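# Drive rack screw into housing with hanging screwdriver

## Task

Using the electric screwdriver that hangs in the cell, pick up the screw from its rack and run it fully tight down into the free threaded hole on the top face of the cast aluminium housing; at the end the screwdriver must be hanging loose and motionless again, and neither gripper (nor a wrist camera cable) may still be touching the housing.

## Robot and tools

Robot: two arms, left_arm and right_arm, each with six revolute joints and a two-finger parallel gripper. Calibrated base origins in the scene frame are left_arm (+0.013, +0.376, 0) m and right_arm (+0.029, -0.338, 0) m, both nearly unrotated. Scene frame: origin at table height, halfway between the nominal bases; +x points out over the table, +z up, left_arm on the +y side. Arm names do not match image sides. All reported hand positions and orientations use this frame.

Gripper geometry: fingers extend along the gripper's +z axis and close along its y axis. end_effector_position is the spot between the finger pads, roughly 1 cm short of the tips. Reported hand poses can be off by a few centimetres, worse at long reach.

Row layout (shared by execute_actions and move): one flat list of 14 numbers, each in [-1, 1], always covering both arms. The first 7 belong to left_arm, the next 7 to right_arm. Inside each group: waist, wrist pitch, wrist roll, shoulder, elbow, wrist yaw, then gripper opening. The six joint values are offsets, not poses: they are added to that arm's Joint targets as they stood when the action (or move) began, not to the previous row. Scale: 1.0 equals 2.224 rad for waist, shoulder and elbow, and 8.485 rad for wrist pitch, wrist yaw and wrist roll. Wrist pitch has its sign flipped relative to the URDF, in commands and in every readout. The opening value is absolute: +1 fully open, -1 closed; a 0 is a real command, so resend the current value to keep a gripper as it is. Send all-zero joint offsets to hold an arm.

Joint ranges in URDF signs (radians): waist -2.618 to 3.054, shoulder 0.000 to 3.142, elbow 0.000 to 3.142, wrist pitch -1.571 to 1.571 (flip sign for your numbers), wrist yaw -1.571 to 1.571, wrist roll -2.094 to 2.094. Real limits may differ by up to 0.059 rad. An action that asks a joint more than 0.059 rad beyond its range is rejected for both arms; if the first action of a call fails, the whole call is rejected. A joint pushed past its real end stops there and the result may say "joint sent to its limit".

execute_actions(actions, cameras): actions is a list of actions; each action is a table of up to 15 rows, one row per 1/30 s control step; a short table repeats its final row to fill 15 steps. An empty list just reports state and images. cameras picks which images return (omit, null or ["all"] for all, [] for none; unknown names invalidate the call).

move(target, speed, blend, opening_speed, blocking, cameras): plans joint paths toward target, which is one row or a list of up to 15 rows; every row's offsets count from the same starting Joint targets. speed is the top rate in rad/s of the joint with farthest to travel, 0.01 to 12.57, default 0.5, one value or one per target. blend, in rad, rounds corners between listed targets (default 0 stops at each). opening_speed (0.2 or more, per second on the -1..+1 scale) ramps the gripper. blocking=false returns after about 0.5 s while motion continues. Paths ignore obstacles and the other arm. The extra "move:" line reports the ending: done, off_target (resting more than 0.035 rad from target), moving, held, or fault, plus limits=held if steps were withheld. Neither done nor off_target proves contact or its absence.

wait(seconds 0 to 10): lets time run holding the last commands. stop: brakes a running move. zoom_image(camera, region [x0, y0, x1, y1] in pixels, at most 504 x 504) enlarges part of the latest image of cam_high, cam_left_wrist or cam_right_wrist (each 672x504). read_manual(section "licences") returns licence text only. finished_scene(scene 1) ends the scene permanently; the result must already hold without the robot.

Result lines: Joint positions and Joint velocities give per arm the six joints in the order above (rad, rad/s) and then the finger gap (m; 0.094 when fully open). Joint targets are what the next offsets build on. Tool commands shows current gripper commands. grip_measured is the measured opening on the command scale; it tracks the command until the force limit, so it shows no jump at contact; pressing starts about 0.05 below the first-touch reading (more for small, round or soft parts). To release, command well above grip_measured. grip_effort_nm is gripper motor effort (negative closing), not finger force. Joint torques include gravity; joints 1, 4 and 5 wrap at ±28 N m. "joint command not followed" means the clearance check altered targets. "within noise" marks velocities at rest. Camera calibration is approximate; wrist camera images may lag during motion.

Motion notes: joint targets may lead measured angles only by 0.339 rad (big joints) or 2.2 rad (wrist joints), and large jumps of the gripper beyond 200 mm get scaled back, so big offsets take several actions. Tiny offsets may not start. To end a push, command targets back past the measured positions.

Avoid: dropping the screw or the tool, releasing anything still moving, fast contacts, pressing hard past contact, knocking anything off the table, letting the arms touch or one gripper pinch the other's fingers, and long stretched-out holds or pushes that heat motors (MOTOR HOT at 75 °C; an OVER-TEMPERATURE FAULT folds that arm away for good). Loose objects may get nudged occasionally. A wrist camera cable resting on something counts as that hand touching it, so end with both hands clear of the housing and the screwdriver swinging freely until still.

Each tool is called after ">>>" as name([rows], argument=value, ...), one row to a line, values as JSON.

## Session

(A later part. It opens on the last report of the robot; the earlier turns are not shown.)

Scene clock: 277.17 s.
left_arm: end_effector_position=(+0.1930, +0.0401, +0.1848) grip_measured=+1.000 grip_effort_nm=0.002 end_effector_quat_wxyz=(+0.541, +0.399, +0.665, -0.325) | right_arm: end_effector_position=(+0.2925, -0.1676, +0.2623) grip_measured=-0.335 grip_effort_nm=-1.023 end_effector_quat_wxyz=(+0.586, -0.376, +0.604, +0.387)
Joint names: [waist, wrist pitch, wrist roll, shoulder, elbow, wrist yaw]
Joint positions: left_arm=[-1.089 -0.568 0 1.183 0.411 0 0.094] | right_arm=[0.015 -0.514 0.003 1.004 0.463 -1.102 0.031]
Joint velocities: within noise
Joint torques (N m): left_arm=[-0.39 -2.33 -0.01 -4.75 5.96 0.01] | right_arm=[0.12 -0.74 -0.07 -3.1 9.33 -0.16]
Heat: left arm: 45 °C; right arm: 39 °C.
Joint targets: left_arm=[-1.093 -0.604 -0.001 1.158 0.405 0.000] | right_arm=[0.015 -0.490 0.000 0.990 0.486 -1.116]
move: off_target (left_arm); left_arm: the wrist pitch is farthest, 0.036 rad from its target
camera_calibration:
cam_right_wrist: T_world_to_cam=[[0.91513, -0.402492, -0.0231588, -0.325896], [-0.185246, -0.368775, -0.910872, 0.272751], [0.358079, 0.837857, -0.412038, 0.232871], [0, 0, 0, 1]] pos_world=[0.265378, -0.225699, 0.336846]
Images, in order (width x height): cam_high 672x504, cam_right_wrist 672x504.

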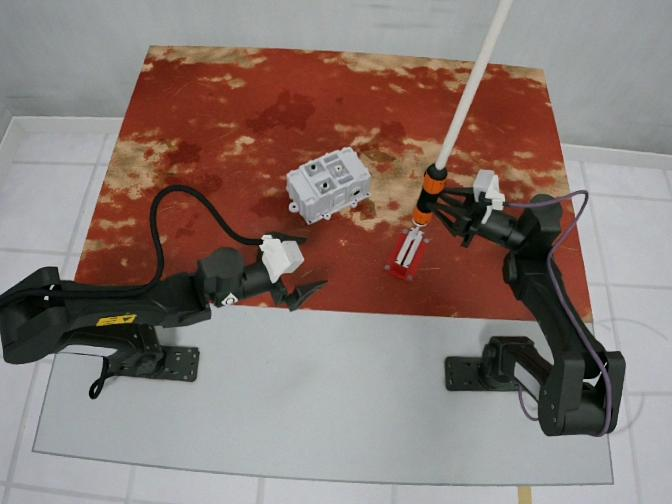

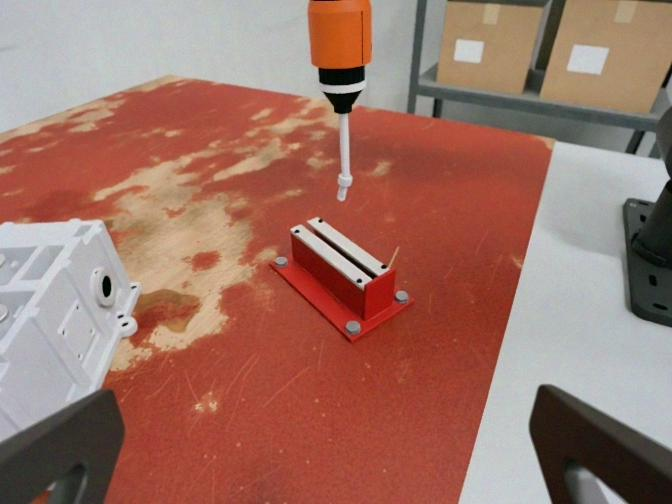

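>>> zoom_image(camera="cam_high", region=[395, 210, 435, 250])

>>> zoom_image(camera="cam_right_wrist", region=[315, 150, 375, 210])

Scaled by 12.600 from the camera's 672x504 image, which has a finer 960x720 frame.

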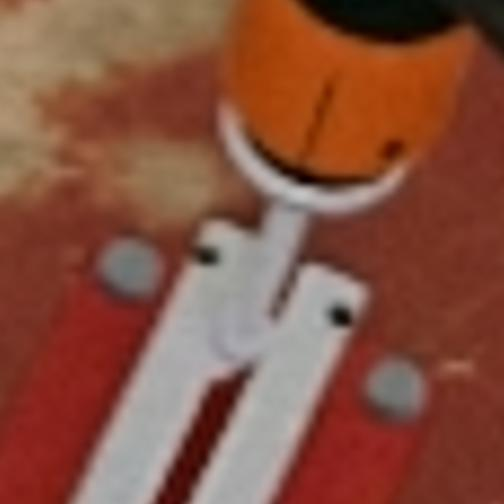

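Scaled by 8.400 from the camera's 672x504 image, which has a finer 960x720 frame.

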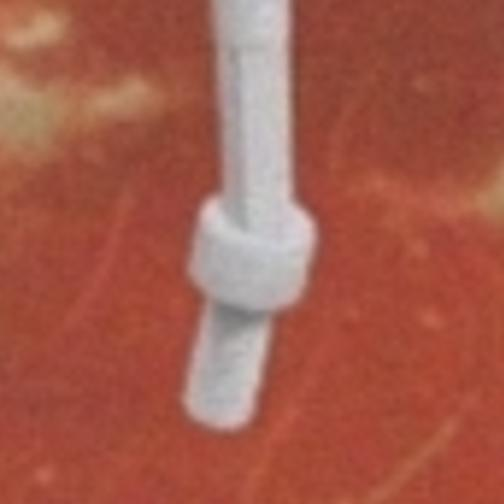

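>>> move(target=[0,0,0,0,0,0,1,0,-0.0387,0,0.0638,-0.085,0,-0.6], speed=0.3, cameras=["cam_high","cam_right_wrist"])

>>> zoom_image(camera="cam_right_wrist", region=[290, 180, 390, 280])

>>> zoom_image(camera="cam_high", region=[390, 220, 430, 260])

Scene clock: 303.63 s.
left_arm: end_effector_position=(+0.1930, +0.0401, +0.1848) grip_measured=+1.000 grip_effort_nm=-0.012 end_effector_quat_wxyz=(+0.541, +0.399, +0.665, -0.325) | right_arm: end_effector_position=(+0.2924, -0.1676, +0.2247) grip_measured=-0.335 grip_effort_nm=-1.018 end_effector_quat_wxyz=(+0.600, -0.385, +0.590, +0.379)
Joint names: [waist, wrist pitch, wrist roll, shoulder, elbow, wrist yaw]
Joint positions: left_arm=[-1.089 -0.568 0 1.183 0.411 0 0.094] | right_arm=[0.015 -0.823 0.003 1.124 0.32 -1.103 0.031]
Joint velocities: within noise
Joint torques (N m): left_arm=[-0.38 -2.34 -0.02 -4.74 5.94 0] | right_arm=[0.14 -0.88 -0.08 -1.94 5.23 -0.15]
Heat: left arm: 46 °C; right arm: 42 °C.
Joint targets: left_arm=[-1.093 -0.604 -0.001 1.158 0.405 0.000] | right_arm=[0.015 -0.818 0.000 1.132 0.297 -1.117]
move: off_target (left_arm); left_arm: the wrist pitch is farthest, 0.036 rad from its target
camera_calibration:
cam_right_wrist: T_world_to_cam=[[0.915351, -0.402205, 0.0190759, -0.336216], [-0.142195, -0.367209, -0.919205, 0.22804], [0.376714, 0.838683, -0.393316, 0.207838], [0, 0, 0, 1]] pos_world=[0.261886, -0.225799, 0.297775]
Images, in order (width x height): cam_high 672x504, cam_right_wrist 672x504.

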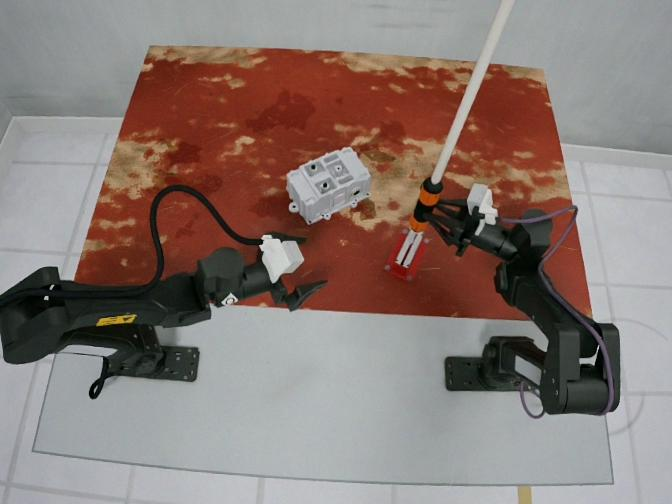

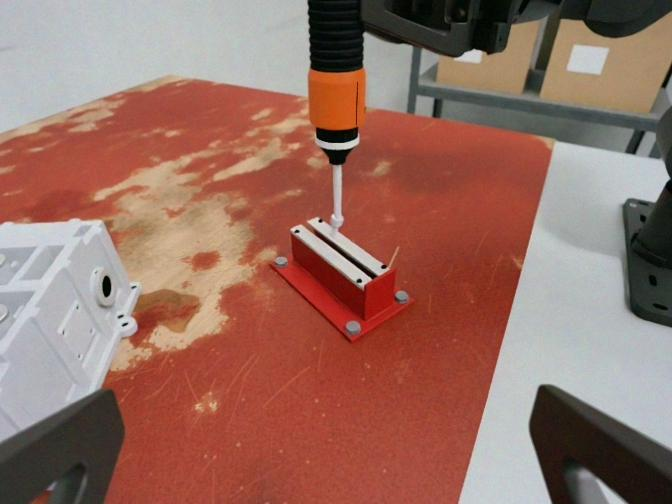

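Scaled by 5.040 from the camera's 672x504 image, which has a finer 960x720 frame.

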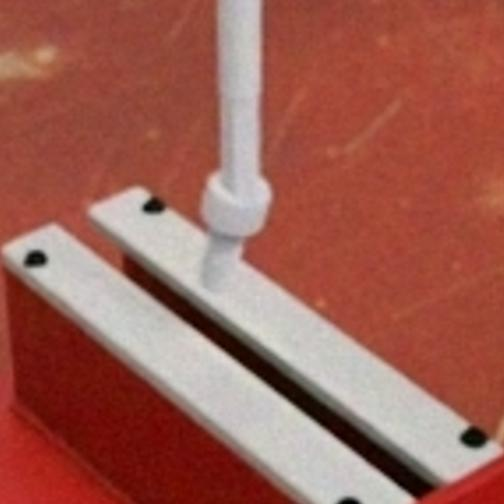

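Scaled by 12.600 from the camera's 672x504 image, which has a finer 960x720 frame.

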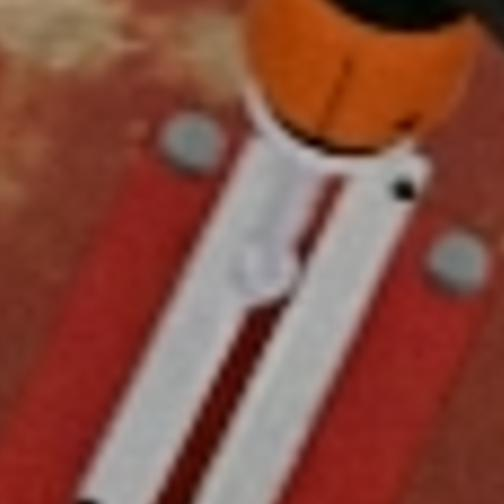

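>>> move(target=[0,0,0,0,0,0,1,-0.0034,-0.0108,0,0.0207,-0.0216,0,-0.6], speed=0.1, cameras=["cam_high","cam_right_wrist"])

>>> zoom_image(camera="cam_right_wrist", region=[305, 200, 375, 270])

>>> zoom_image(camera="cam_high", region=[390, 220, 430, 260])

Scene clock: 326.57 s.
left_arm: end_effector_position=(+0.1930, +0.0401, +0.1848) grip_measured=+1.000 grip_effort_nm=-0.012 end_effector_quat_wxyz=(+0.541, +0.399, +0.665, -0.325) | right_arm: end_effector_position=(+0.2903, -0.1683, +0.2113) grip_measured=-0.335 grip_effort_nm=-1.018 end_effector_quat_wxyz=(+0.602, -0.384, +0.589, +0.378)
Joint names: [waist, wrist pitch, wrist roll, shoulder, elbow, wrist yaw]
Joint positions: left_arm=[-1.089 -0.568 0 1.183 0.411 0 0.094] | right_arm=[0.013 -0.916 0.003 1.167 0.273 -1.103 0.031]
Joint velocities: within noise
Joint torques (N m): left_arm=[-0.38 -2.33 -0.02 -4.77 5.97 0] | right_arm=[-0.36 -0.86 -0.06 -1.62 4.94 -0.12]
Heat: left arm: 46 °C; right arm: 40 °C.
Joint targets: left_arm=[-1.093 -0.604 -0.001 1.158 0.405 0.000] | right_arm=[0.008 -0.910 0.000 1.178 0.249 -1.117]
move: off_target (left_arm); left_arm: the wrist pitch is farthest, 0.036 rad from its target
camera_calibration:
cam_right_wrist: T_world_to_cam=[[0.914408, -0.404224, 0.0214618, -0.334894], [-0.140561, -0.366793, -0.919622, 0.214855], [0.379606, 0.837893, -0.392217, 0.202689], [0, 0, 0, 1]] pos_world=[0.259488, -0.226396, 0.284271]
Images, in order (width x height): cam_high 672x504, cam_right_wrist 672x504.

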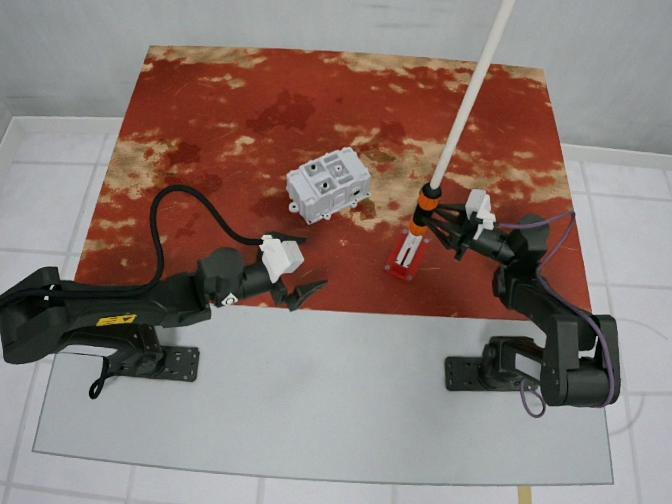

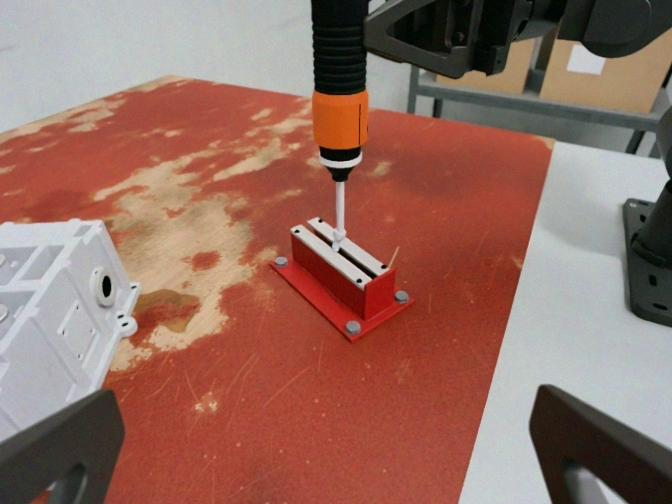

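Scaled by 7.200 from the camera's 672x504 image, which has a finer 960x720 frame.

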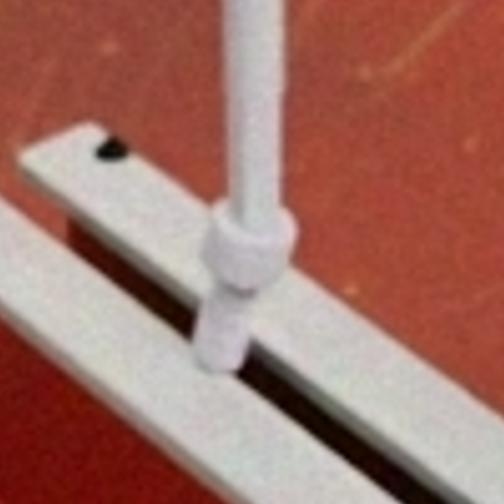

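Scaled by 12.600 from the camera's 672x504 image, which has a finer 960x720 frame.

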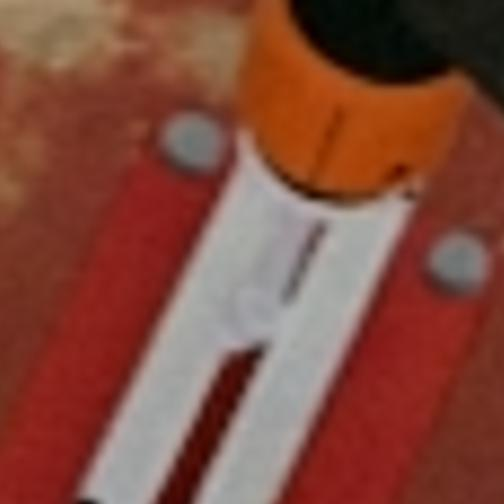

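>>> move(target=[0,0,0,0,0,0,1,-0.004,0.0009,0,-0.0063,-0.0027,0,-0.6], speed=0.1, cameras=["cam_high","cam_right_wrist"])

>>> zoom_image(camera="cam_right_wrist", region=[305, 200, 375, 270])

>>> zoom_image(camera="cam_high", region=[390, 220, 430, 260])

Scene clock: 342.40 s.
left_arm: end_effector_position=(+0.1930, +0.0401, +0.1848) grip_measured=+1.000 grip_effort_nm=-0.002 end_effector_quat_wxyz=(+0.541, +0.399, +0.665, -0.325) | right_arm: end_effector_position=(+0.2913, -0.1707, +0.2102) grip_measured=-0.335 grip_effort_nm=-1.018 end_effector_quat_wxyz=(+0.603, -0.381, +0.592, +0.376)
Joint names: [waist, wrist pitch, wrist roll, shoulder, elbow, wrist yaw]
Joint positions: left_arm=[-1.089 -0.568 0 1.183 0.411 0 0.094] | right_arm=[0.004 -0.918 0.003 1.168 0.27 -1.103 0.031]
Joint velocities: within noise
Joint torques (N m): left_arm=[-0.38 -2.33 -0.02 -4.72 5.94 0.01] | right_arm=[-0.32 -0.79 -0.05 -2.77 4.75 -0.14]
Heat: left arm: 46 °C; right arm: 39 °C.
Joint targets: left_arm=[-1.093 -0.604 -0.001 1.158 0.405 0.000] | right_arm=[-0.001 -0.902 0.000 1.165 0.243 -1.117]
move: off_target (left_arm); left_arm: the wrist pitch is farthest, 0.036 rad from its target
camera_calibration:
cam_right_wrist: T_world_to_cam=[[0.910693, -0.412613, 0.0197264, -0.336767], [-0.145703, -0.365537, -0.919322, 0.214761], [0.386535, 0.834346, -0.393011, 0.201512], [0, 0, 0, 1]] pos_world=[0.260091, -0.228582, 0.283274]
Images, in order (width x height): cam_high 672x504, cam_right_wrist 672x504.

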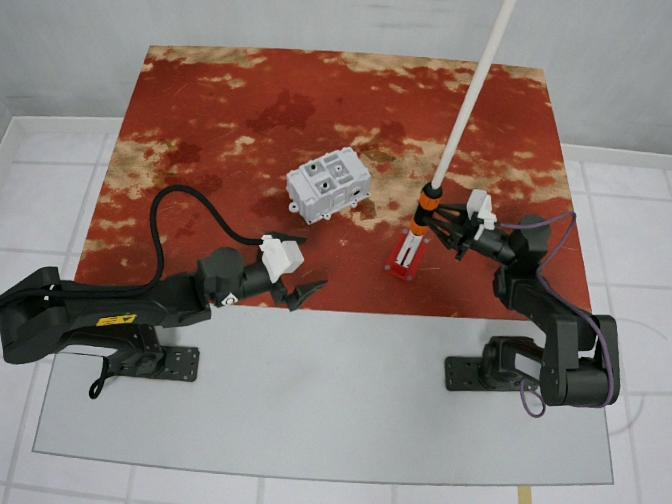

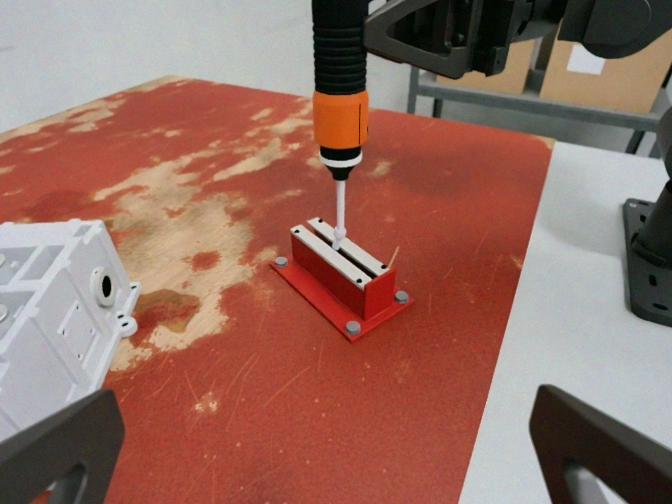

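Scaled by 7.200 from the camera's 672x504 image, which has a finer 960x720 frame.

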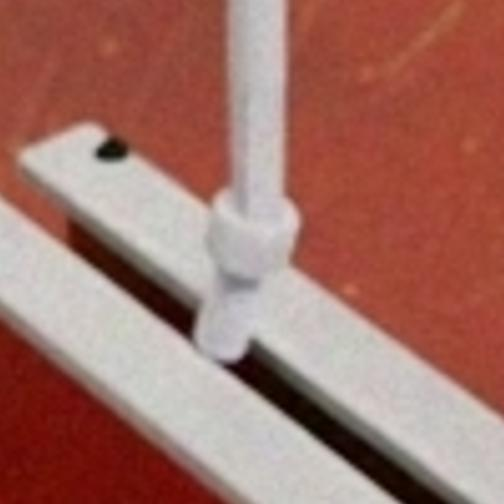

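Scaled by 12.600 from the camera's 672x504 image, which has a finer 960x720 frame.

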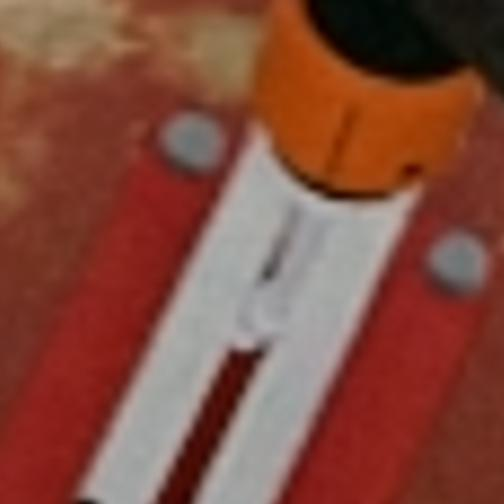

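>>> move(target=[0,0,0,0,0,0,1,-0.0009,-0.0046,0,0.0121,-0.0045,0,-0.6], speed=0.1, cameras=["cam_high","cam_right_wrist"])

>>> zoom_image(camera="cam_right_wrist", region=[305, 200, 375, 270])

>>> zoom_image(camera="cam_high", region=[390, 220, 430, 260])

Scene clock: 355.57 s.
left_arm: end_effector_position=(+0.1930, +0.0401, +0.1848) grip_measured=+1.000 grip_effort_nm=-0.012 end_effector_quat_wxyz=(+0.541, +0.399, +0.665, -0.325) | right_arm: end_effector_position=(+0.2909, -0.1713, +0.2098) grip_measured=-0.335 grip_effort_nm=-1.018 end_effector_quat_wxyz=(+0.608, -0.384, +0.587, +0.372)
Joint names: [waist, wrist pitch, wrist roll, shoulder, elbow, wrist yaw]
Joint positions: left_arm=[-1.089 -0.568 0 1.183 0.411 0 0.094] | right_arm=[0.001 -0.957 0.003 1.178 0.259 -1.103 0.031]
Joint velocities: within noise
Joint torques (N m): left_arm=[-0.35 -2.34 -0.02 -4.78 6 0.01] | right_arm=[-0.27 -0.78 -0.06 -1.59 4.56 -0.14]
Heat: left arm: 46 °C; right arm: 39 °C.
Joint targets: left_arm=[-1.093 -0.604 -0.001 1.158 0.405 0.000] | right_arm=[-0.003 -0.941 0.000 1.191 0.233 -1.117]
move: off_target (left_arm); left_arm: the wrist pitch is farthest, 0.036 rad from its target
camera_calibration:
cam_right_wrist: T_world_to_cam=[[0.909247, -0.414745, 0.0354554, -0.339913], [-0.130435, -0.364765, -0.921918, 0.210304], [0.395293, 0.833626, -0.385759, 0.197826], [0, 0, 0, 1]] pos_world=[0.258296, -0.229178, 0.282248]
Images, in order (width x height): cam_high 672x504, cam_right_wrist 672x504.

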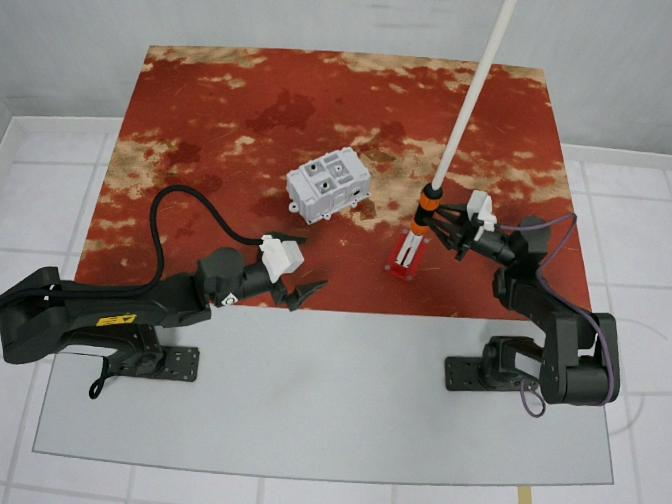

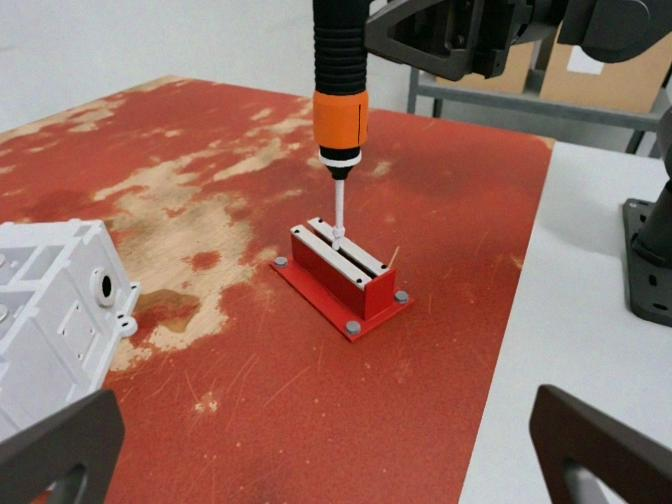

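Scaled by 7.200 from the camera's 672x504 image, which has a finer 960x720 frame.

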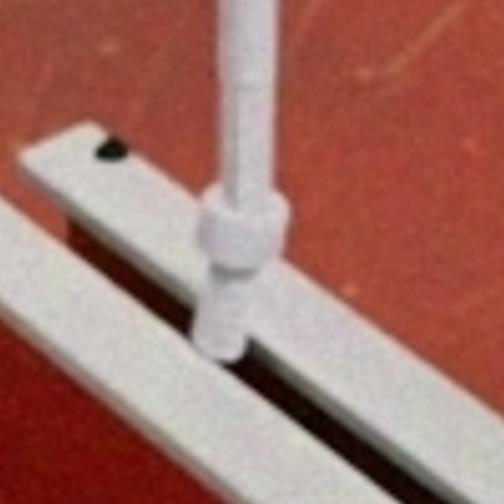

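Scaled by 12.600 from the camera's 672x504 image, which has a finer 960x720 frame.

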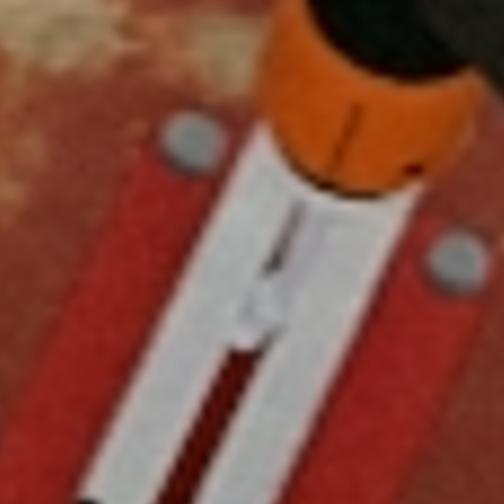

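>>> move(target=[0,0,0,0,0,0,1,-0.0036,0,0,-0.002,0,0,-0.6], speed=0.1, cameras=["cam_right_wrist","cam_high"])

>>> zoom_image(camera="cam_right_wrist", region=[305, 200, 375, 270])

Scene clock: 367.43 s.
left_arm: end_effector_position=(+0.1930, +0.0401, +0.1848) grip_measured=+1.000 grip_effort_nm=-0.007 end_effector_quat_wxyz=(+0.541, +0.399, +0.665, -0.325) | right_arm: end_effector_position=(+0.2921, -0.1732, +0.2098) grip_measured=-0.335 grip_effort_nm=-1.013 end_effector_quat_wxyz=(+0.610, -0.382, +0.588, +0.369)
Joint names: [waist, wrist pitch, wrist roll, shoulder, elbow, wrist yaw]
Joint positions: left_arm=[-1.089 -0.568 0 1.183 0.411 0 0.094] | right_arm=[-0.006 -0.957 0.003 1.179 0.259 -1.103 0.031]
Joint velocities: within noise
Joint torques (N m): left_arm=[-0.36 -2.33 -0.02 -4.77 5.97 0] | right_arm=[-0.39 -0.75 -0.03 -1.88 4.66 -0.12]
Heat: left arm: 47 °C; right arm: 38 °C.
Joint targets: left_arm=[-1.093 -0.604 -0.001 1.158 0.405 0.000] | right_arm=[-0.011 -0.941 0.000 1.187 0.233 -1.117]
move: off_target (left_arm); left_arm: the wrist pitch is farthest, 0.036 rad from its target
camera_calibration:
cam_right_wrist: T_world_to_cam=[[0.906224, -0.421278, 0.035812, -0.342128], [-0.132687, -0.363803, -0.921977, 0.210651], [0.401437, 0.830766, -0.385586, 0.196532], [0, 0, 0, 1]] pos_world=[0.2591, -0.230768, 0.282247]
Images, in order (width x height): cam_high 672x504, cam_right_wrist 672x504.

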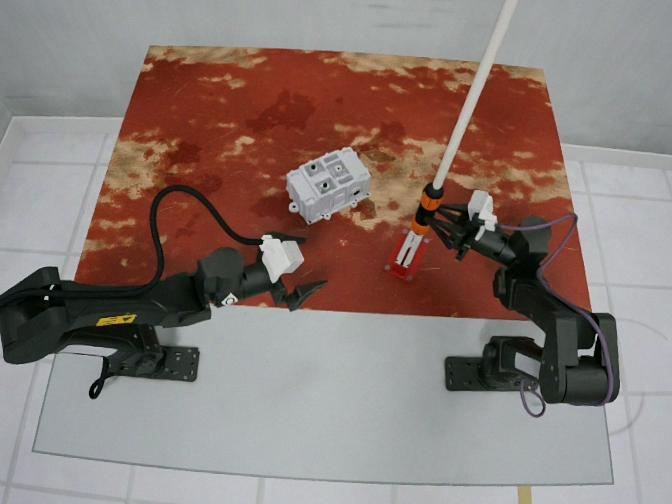

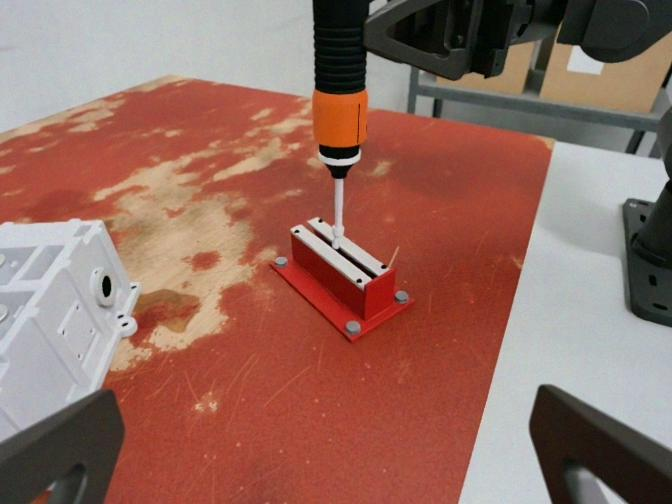

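Scaled by 7.200 from the camera's 672x504 image, which has a finer 960x720 frame.

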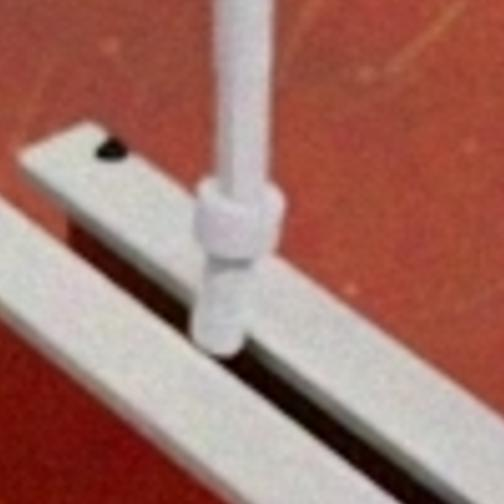

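>>> move(target=[0,0,0,0,0,0,1,-0.0012,0,0,0.008,-0.001,0,-0.6], speed=0.1, cameras=["cam_right_wrist","cam_high"])

>>> zoom_image(camera="cam_right_wrist", region=[305, 200, 375, 270])

>>> zoom_image(camera="cam_high", region=[390, 220, 430, 260])

Scene clock: 376.40 s.
left_arm: end_effector_position=(+0.1930, +0.0401, +0.1848) grip_measured=+1.000 grip_effort_nm=-0.002 end_effector_quat_wxyz=(+0.541, +0.399, +0.665, -0.325) | right_arm: end_effector_position=(+0.2931, -0.1740, +0.2053) grip_measured=-0.335 grip_effort_nm=-1.018 end_effector_quat_wxyz=(+0.606, -0.378, +0.593, +0.371)
Joint names: [waist, wrist pitch, wrist roll, shoulder, elbow, wrist yaw]
Joint positions: left_arm=[-1.089 -0.568 0 1.183 0.411 0 0.094] | right_arm=[-0.009 -0.963 0.003 1.194 0.254 -1.103 0.031]
Joint velocities: within noise
Joint torques (N m): left_arm=[-0.36 -2.33 -0.02 -4.78 5.98 0.02] | right_arm=[-0.32 -0.71 -0.09 -1.72 4.74 -0.15]
Heat: left arm: 47 °C; right arm: 38 °C.
Joint targets: left_arm=[-1.093 -0.604 -0.001 1.158 0.405 0.000] | right_arm=[-0.014 -0.941 0.000 1.205 0.231 -1.116]
move: off_target (left_arm); left_arm: the wrist pitch is farthest, 0.036 rad from its target
camera_calibration:
cam_right_wrist: T_world_to_cam=[[0.905534, -0.423662, 0.0227923, -0.340744], [-0.146907, -0.36349, -0.919942, 0.210107], [0.398029, 0.82969, -0.391391, 0.197032], [0, 0, 0, 1]] pos_world=[0.260997, -0.231464, 0.278169]
Images, in order (width x height): cam_high 672x504, cam_right_wrist 672x504.

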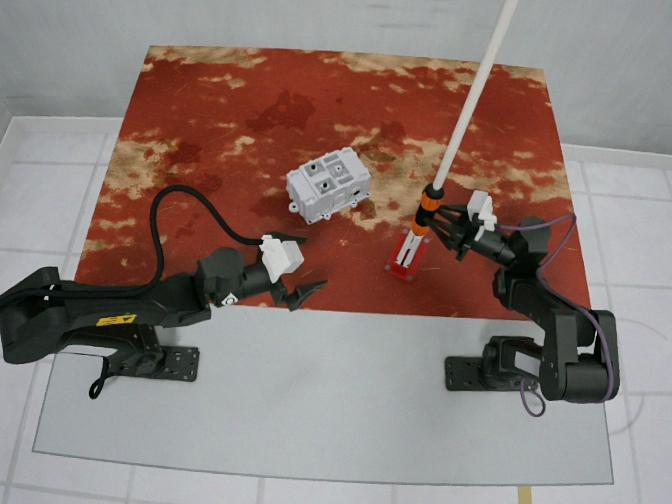

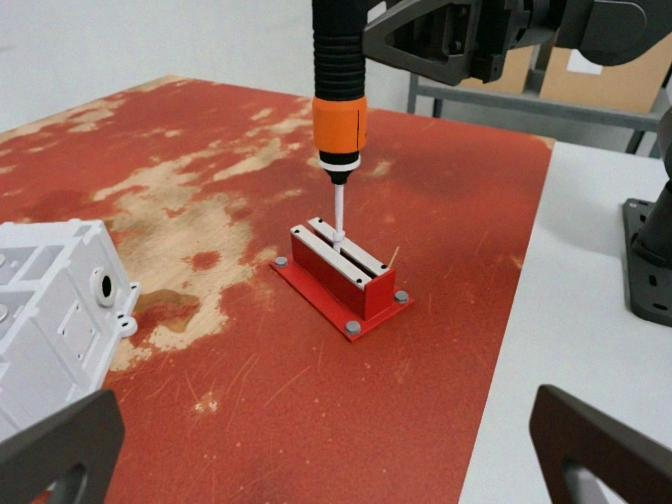

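Scaled by 7.200 from the camera's 672x504 image, which has a finer 960x720 frame.

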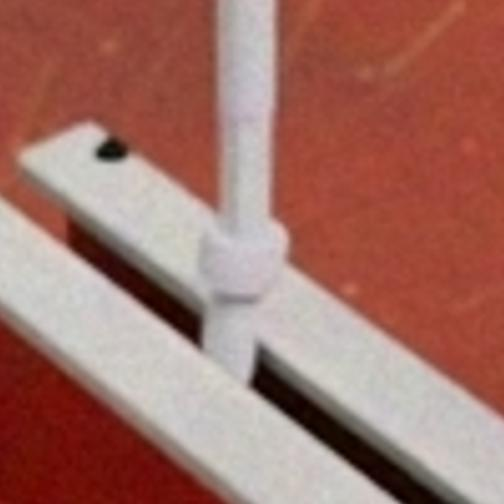

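Scaled by 12.600 from the camera's 672x504 image, which has a finer 960x720 frame.

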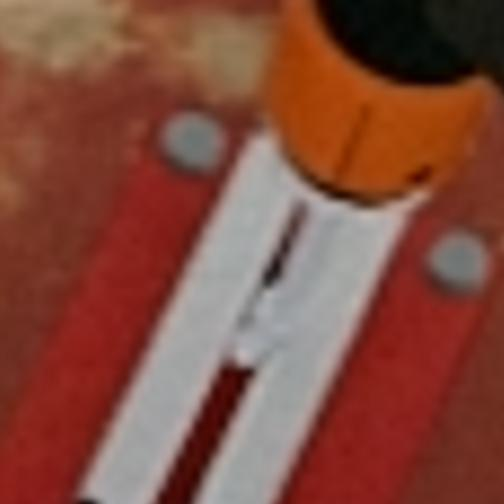

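>>> move(target=[0,0,0,0,0,0,1,0.0072,-0.0053,0,0.0144,0,0,-0.6], speed=0.1, cameras=["cam_right_wrist","cam_high"])

>>> zoom_image(camera="cam_right_wrist", region=[305, 200, 375, 270])

>>> zoom_image(camera="cam_high", region=[390, 220, 430, 260])

Scene clock: 389.23 s.
left_arm: end_effector_position=(+0.1930, +0.0401, +0.1848) grip_measured=+1.000 grip_effort_nm=-0.007 end_effector_quat_wxyz=(+0.541, +0.399, +0.665, -0.325) | right_arm: end_effector_position=(+0.2950, -0.1729, +0.2019) grip_measured=-0.335 grip_effort_nm=-1.018 end_effector_quat_wxyz=(+0.605, -0.379, +0.593, +0.373)
Joint names: [waist, wrist pitch, wrist roll, shoulder, elbow, wrist yaw]
Joint positions: left_arm=[-1.089 -0.568 0 1.183 0.411 0 0.094] | right_arm=[-0.005 -0.992 0.003 1.225 0.254 -1.103 0.031]
Joint velocities: within noise
Joint torques (N m): left_arm=[-0.38 -2.33 -0.02 -4.78 5.96 0] | right_arm=[0.61 -0.86 -0.09 -1.76 4.59 -0.12]
Heat: left arm: 47 °C; right arm: 37 °C.
Joint targets: left_arm=[-1.093 -0.604 -0.001 1.158 0.405 0.000] | right_arm=[0.002 -0.986 0.000 1.237 0.231 -1.116]
move: off_target (left_arm); left_arm: the wrist pitch is farthest, 0.036 rad from its target
camera_calibration:
cam_right_wrist: T_world_to_cam=[[0.907168, -0.420277, 0.0203514, -0.34135], [-0.148052, -0.364097, -0.919518, 0.207783], [0.393862, 0.831144, -0.39252, 0.195828], [0, 0, 0, 1]] pos_world=[0.263295, -0.230569, 0.274873]
Images, in order (width x height): cam_high 672x504, cam_right_wrist 672x504.

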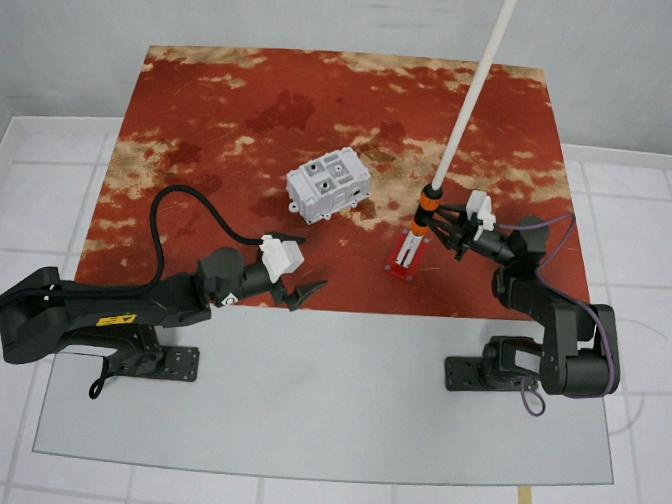

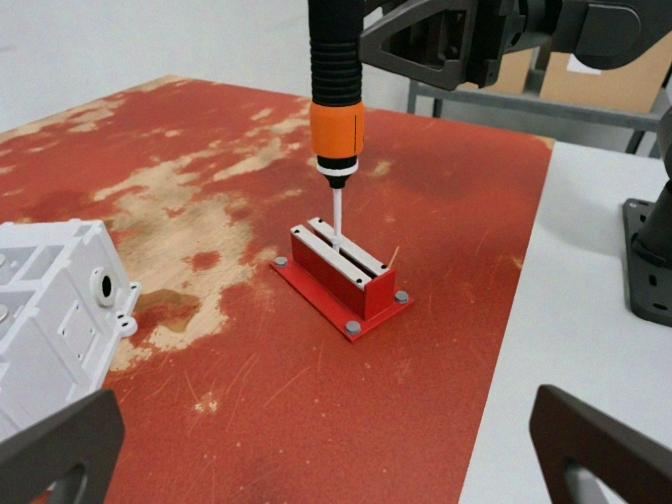

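Scaled by 7.200 from the camera's 672x504 image, which has a finer 960x720 frame.

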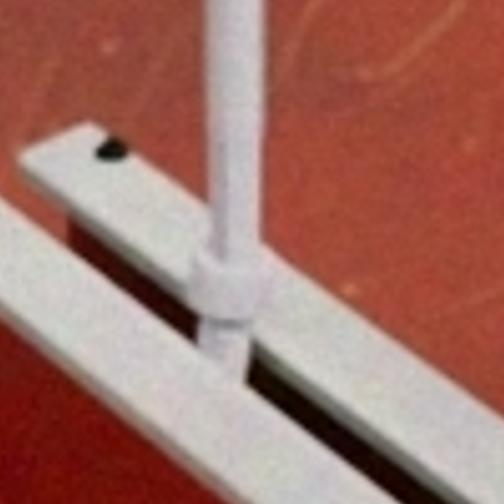

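Scaled by 12.600 from the camera's 672x504 image, which has a finer 960x720 frame.

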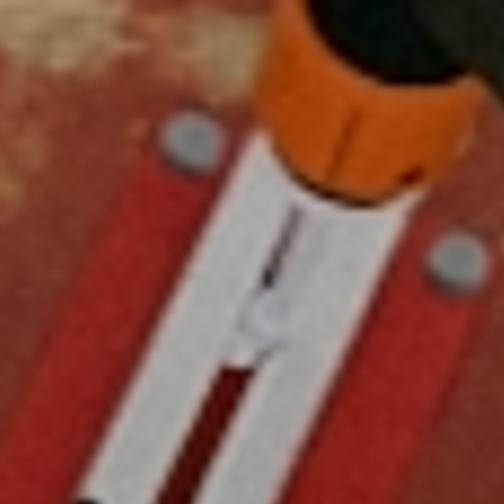

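>>> move(target=[0,0,0,0,0,0,1,0.0036,-0.0033,0,0.0064,-0.006,0,-0.6], speed=0.1, cameras=["cam_right_wrist","cam_high"])

>>> zoom_image(camera="cam_right_wrist", region=[305, 200, 375, 270])

>>> zoom_image(camera="cam_high", region=[390, 220, 430, 260])

Scene clock: 398.33 s.
left_arm: end_effector_position=(+0.1930, +0.0401, +0.1848) grip_measured=+1.000 grip_effort_nm=-0.012 end_effector_quat_wxyz=(+0.541, +0.399, +0.665, -0.325) | right_arm: end_effector_position=(+0.2924, -0.1708, +0.1980) grip_measured=-0.335 grip_effort_nm=-1.013 end_effector_quat_wxyz=(+0.603, -0.382, +0.591, +0.375)
Joint names: [waist, wrist pitch, wrist roll, shoulder, elbow, wrist yaw]
Joint positions: left_arm=[-1.089 -0.568 0 1.183 0.411 0 0.094] | right_arm=[0.003 -1.02 0.003 1.239 0.241 -1.103 0.031]
Joint velocities: within noise
Joint torques (N m): left_arm=[-0.38 -2.34 -0.01 -4.75 5.96 0] | right_arm=[0.62 -0.86 -0.09 -1.83 4.53 -0.13]
Heat: left arm: 47 °C; right arm: 37 °C.
Joint targets: left_arm=[-1.093 -0.604 -0.001 1.158 0.405 0.000] | right_arm=[0.011 -1.014 0.000 1.251 0.217 -1.116]
move: off_target (left_arm); left_arm: the wrist pitch is farthest, 0.036 rad from its target
camera_calibration:
cam_right_wrist: T_world_to_cam=[[0.910664, -0.412627, 0.0207338, -0.337704], [-0.144612, -0.365363, -0.919564, 0.203418], [0.387012, 0.834415, -0.392394, 0.196015], [0, 0, 0, 1]] pos_world=[0.261092, -0.228582, 0.270972]
Images, in order (width x height): cam_high 672x504, cam_right_wrist 672x504.

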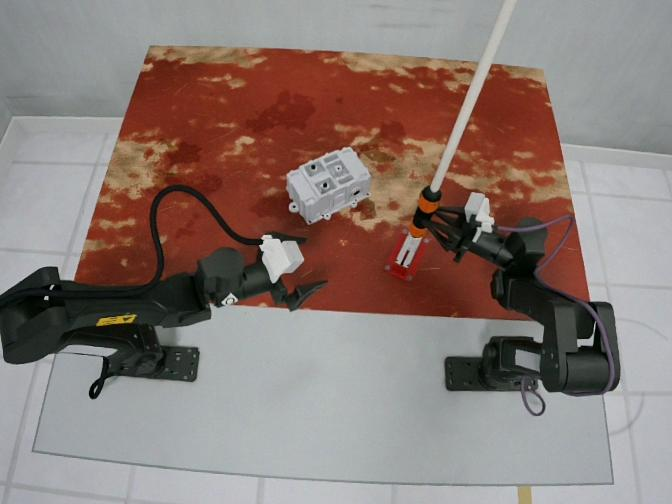

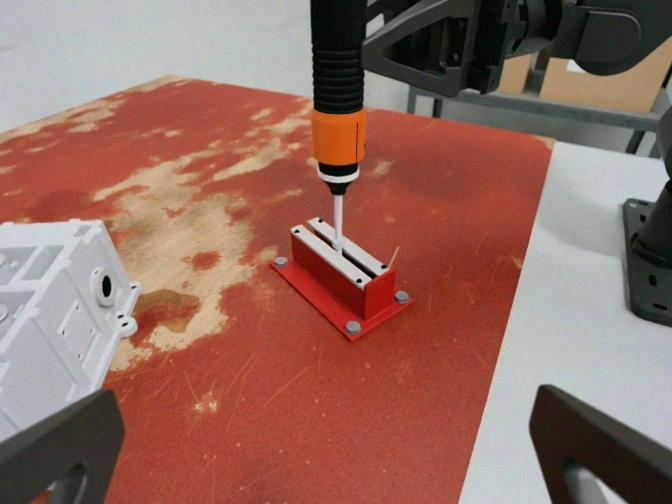

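Scaled by 7.200 from the camera's 672x504 image, which has a finer 960x720 frame.

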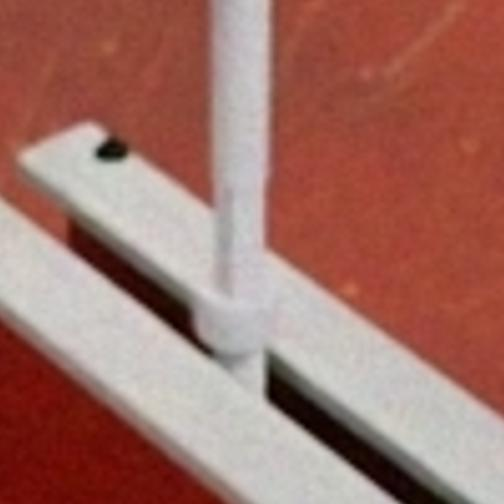

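Scaled by 12.600 from the camera's 672x504 image, which has a finer 960x720 frame.

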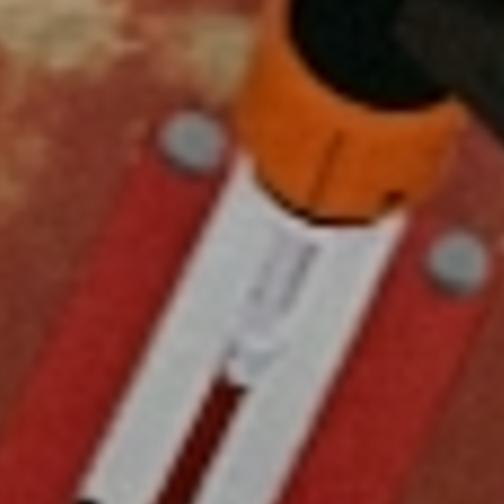

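>>> move(target=[0,0,0,0,0,0,1,0.001,-0.0033,0,0.0085,-0.005,0,-0.6], speed=0.1, cameras=["cam_right_wrist","cam_high"])

>>> zoom_image(camera="cam_right_wrist", region=[305, 200, 375, 270])

>>> zoom_image(camera="cam_high", region=[390, 220, 430, 260])

Scene clock: 404.60 s.
left_arm: end_effector_position=(+0.1930, +0.0401, +0.1848) grip_measured=+1.000 grip_effort_nm=-0.002 end_effector_quat_wxyz=(+0.541, +0.399, +0.665, -0.325) | right_arm: end_effector_position=(+0.2916, -0.1702, +0.1952) grip_measured=-0.335 grip_effort_nm=-1.018 end_effector_quat_wxyz=(+0.604, -0.383, +0.589, +0.375)
Joint names: [waist, wrist pitch, wrist roll, shoulder, elbow, wrist yaw]
Joint positions: left_arm=[-1.089 -0.568 0 1.183 0.411 0 0.094] | right_arm=[0.006 -1.052 0.003 1.257 0.231 -1.103 0.031]
Joint velocities: within noise
Joint torques (N m): left_arm=[-0.36 -2.33 -0.02 -4.75 5.94 0.01] | right_arm=[0.55 -0.83 -0.07 -1.88 4.26 -0.13]
Heat: left arm: 47 °C; right arm: 37 °C.
Joint targets: left_arm=[-1.093 -0.604 -0.001 1.158 0.405 0.000] | right_arm=[0.013 -1.042 0.000 1.270 0.207 -1.116]
move: off_target (left_arm); left_arm: the wrist pitch is farthest, 0.036 rad from its target
camera_calibration:
cam_right_wrist: T_world_to_cam=[[0.911498, -0.410556, 0.024802, -0.337363], [-0.139604, -0.365536, -0.920269, 0.199629], [0.386888, 0.835361, -0.3905, 0.194587], [0, 0, 0, 1]] pos_world=[0.260092, -0.228085, 0.268066]
Images, in order (width x height): cam_high 672x504, cam_right_wrist 672x504.

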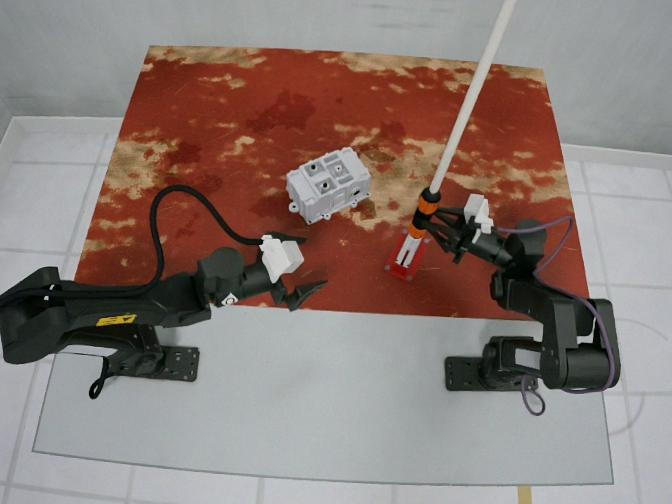

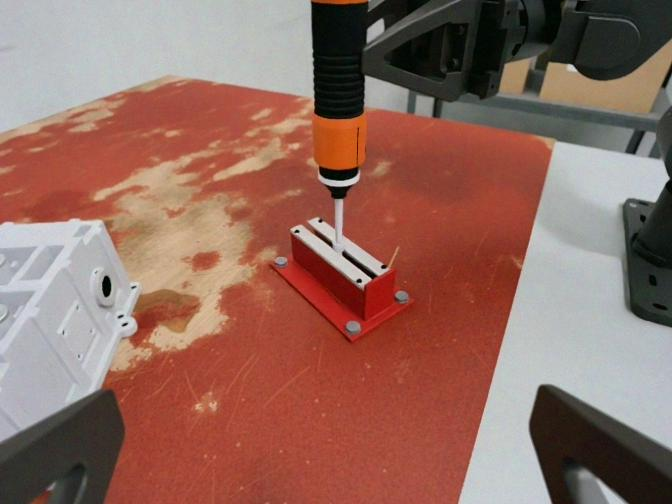

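Scaled by 7.200 from the camera's 672x504 image, which has a finer 960x720 frame.

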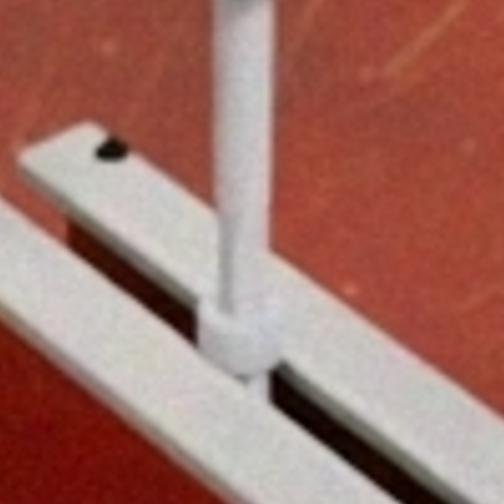

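Scaled by 12.600 from the camera's 672x504 image, which has a finer 960x720 frame.

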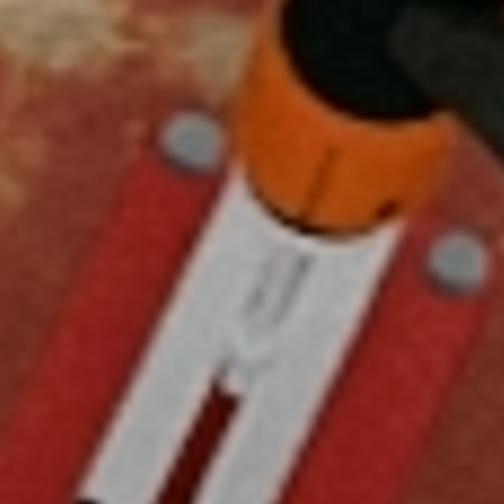

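>>> move(target=[0,0,0,0,0,0,1,-0.0005,-0.0033,0,0.0085,-0.006,0,-0.6], speed=0.1, cameras=["cam_right_wrist","cam_high"])

>>> zoom_image(camera="cam_right_wrist", region=[305, 200, 375, 270])

Scene clock: 411.30 s.
left_arm: end_effector_position=(+0.1930, +0.0401, +0.1848) grip_measured=+1.000 grip_effort_nm=-0.002 end_effector_quat_wxyz=(+0.541, +0.399, +0.665, -0.325) | right_arm: end_effector_position=(+0.2906, -0.1701, +0.1939) grip_measured=-0.335 grip_effort_nm=-1.018 end_effector_quat_wxyz=(+0.608, -0.385, +0.585, +0.373)
Joint names: [waist, wrist pitch, wrist roll, shoulder, elbow, wrist yaw]
Joint positions: left_arm=[-1.089 -0.568 0 1.183 0.411 0 0.094] | right_arm=[0.006 -1.093 0.004 1.273 0.22 -1.104 0.031]
Joint velocities: within noise
Joint torques (N m): left_arm=[-0.38 -2.34 -0.01 -4.78 5.96 0] | right_arm=[0.4 -0.69 -0.08 -1.74 4.14 -0.11]
Heat: left arm: 47 °C; right arm: 37 °C.
Joint targets: left_arm=[-1.093 -0.604 -0.001 1.158 0.405 0.000] | right_arm=[0.012 -1.070 0.000 1.289 0.193 -1.117]
move: off_target (left_arm); left_arm: the wrist pitch is farthest, 0.036 rad from its target
camera_calibration:
cam_right_wrist: T_world_to_cam=[[0.911441, -0.409818, 0.0363943, -0.338537], [-0.127175, -0.364752, -0.922379, 0.195277], [0.391282, 0.836065, -0.384568, 0.19218], [0, 0, 0, 1]] pos_world=[0.258194, -0.228186, 0.266346]
Images, in order (width x height): cam_high 672x504, cam_right_wrist 672x504.

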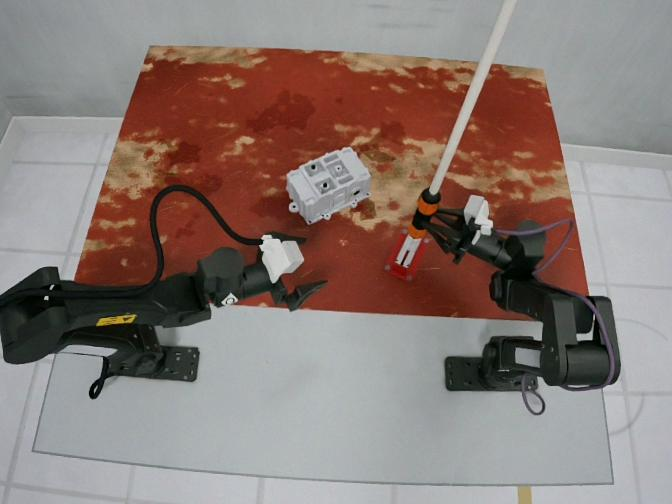

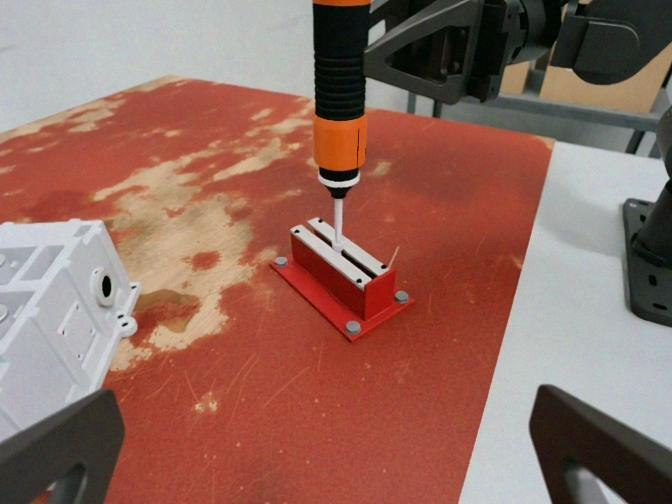

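Scaled by 7.200 from the camera's 672x504 image, which has a finer 960x720 frame.

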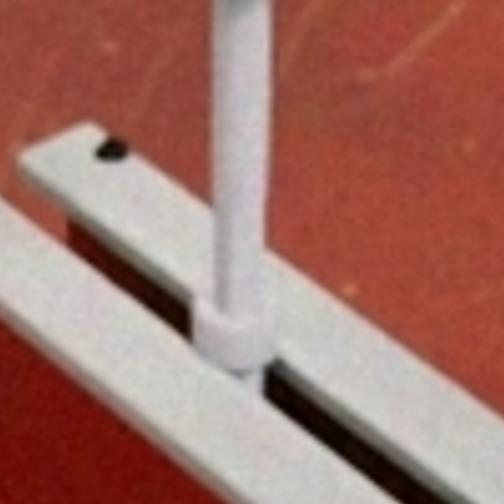

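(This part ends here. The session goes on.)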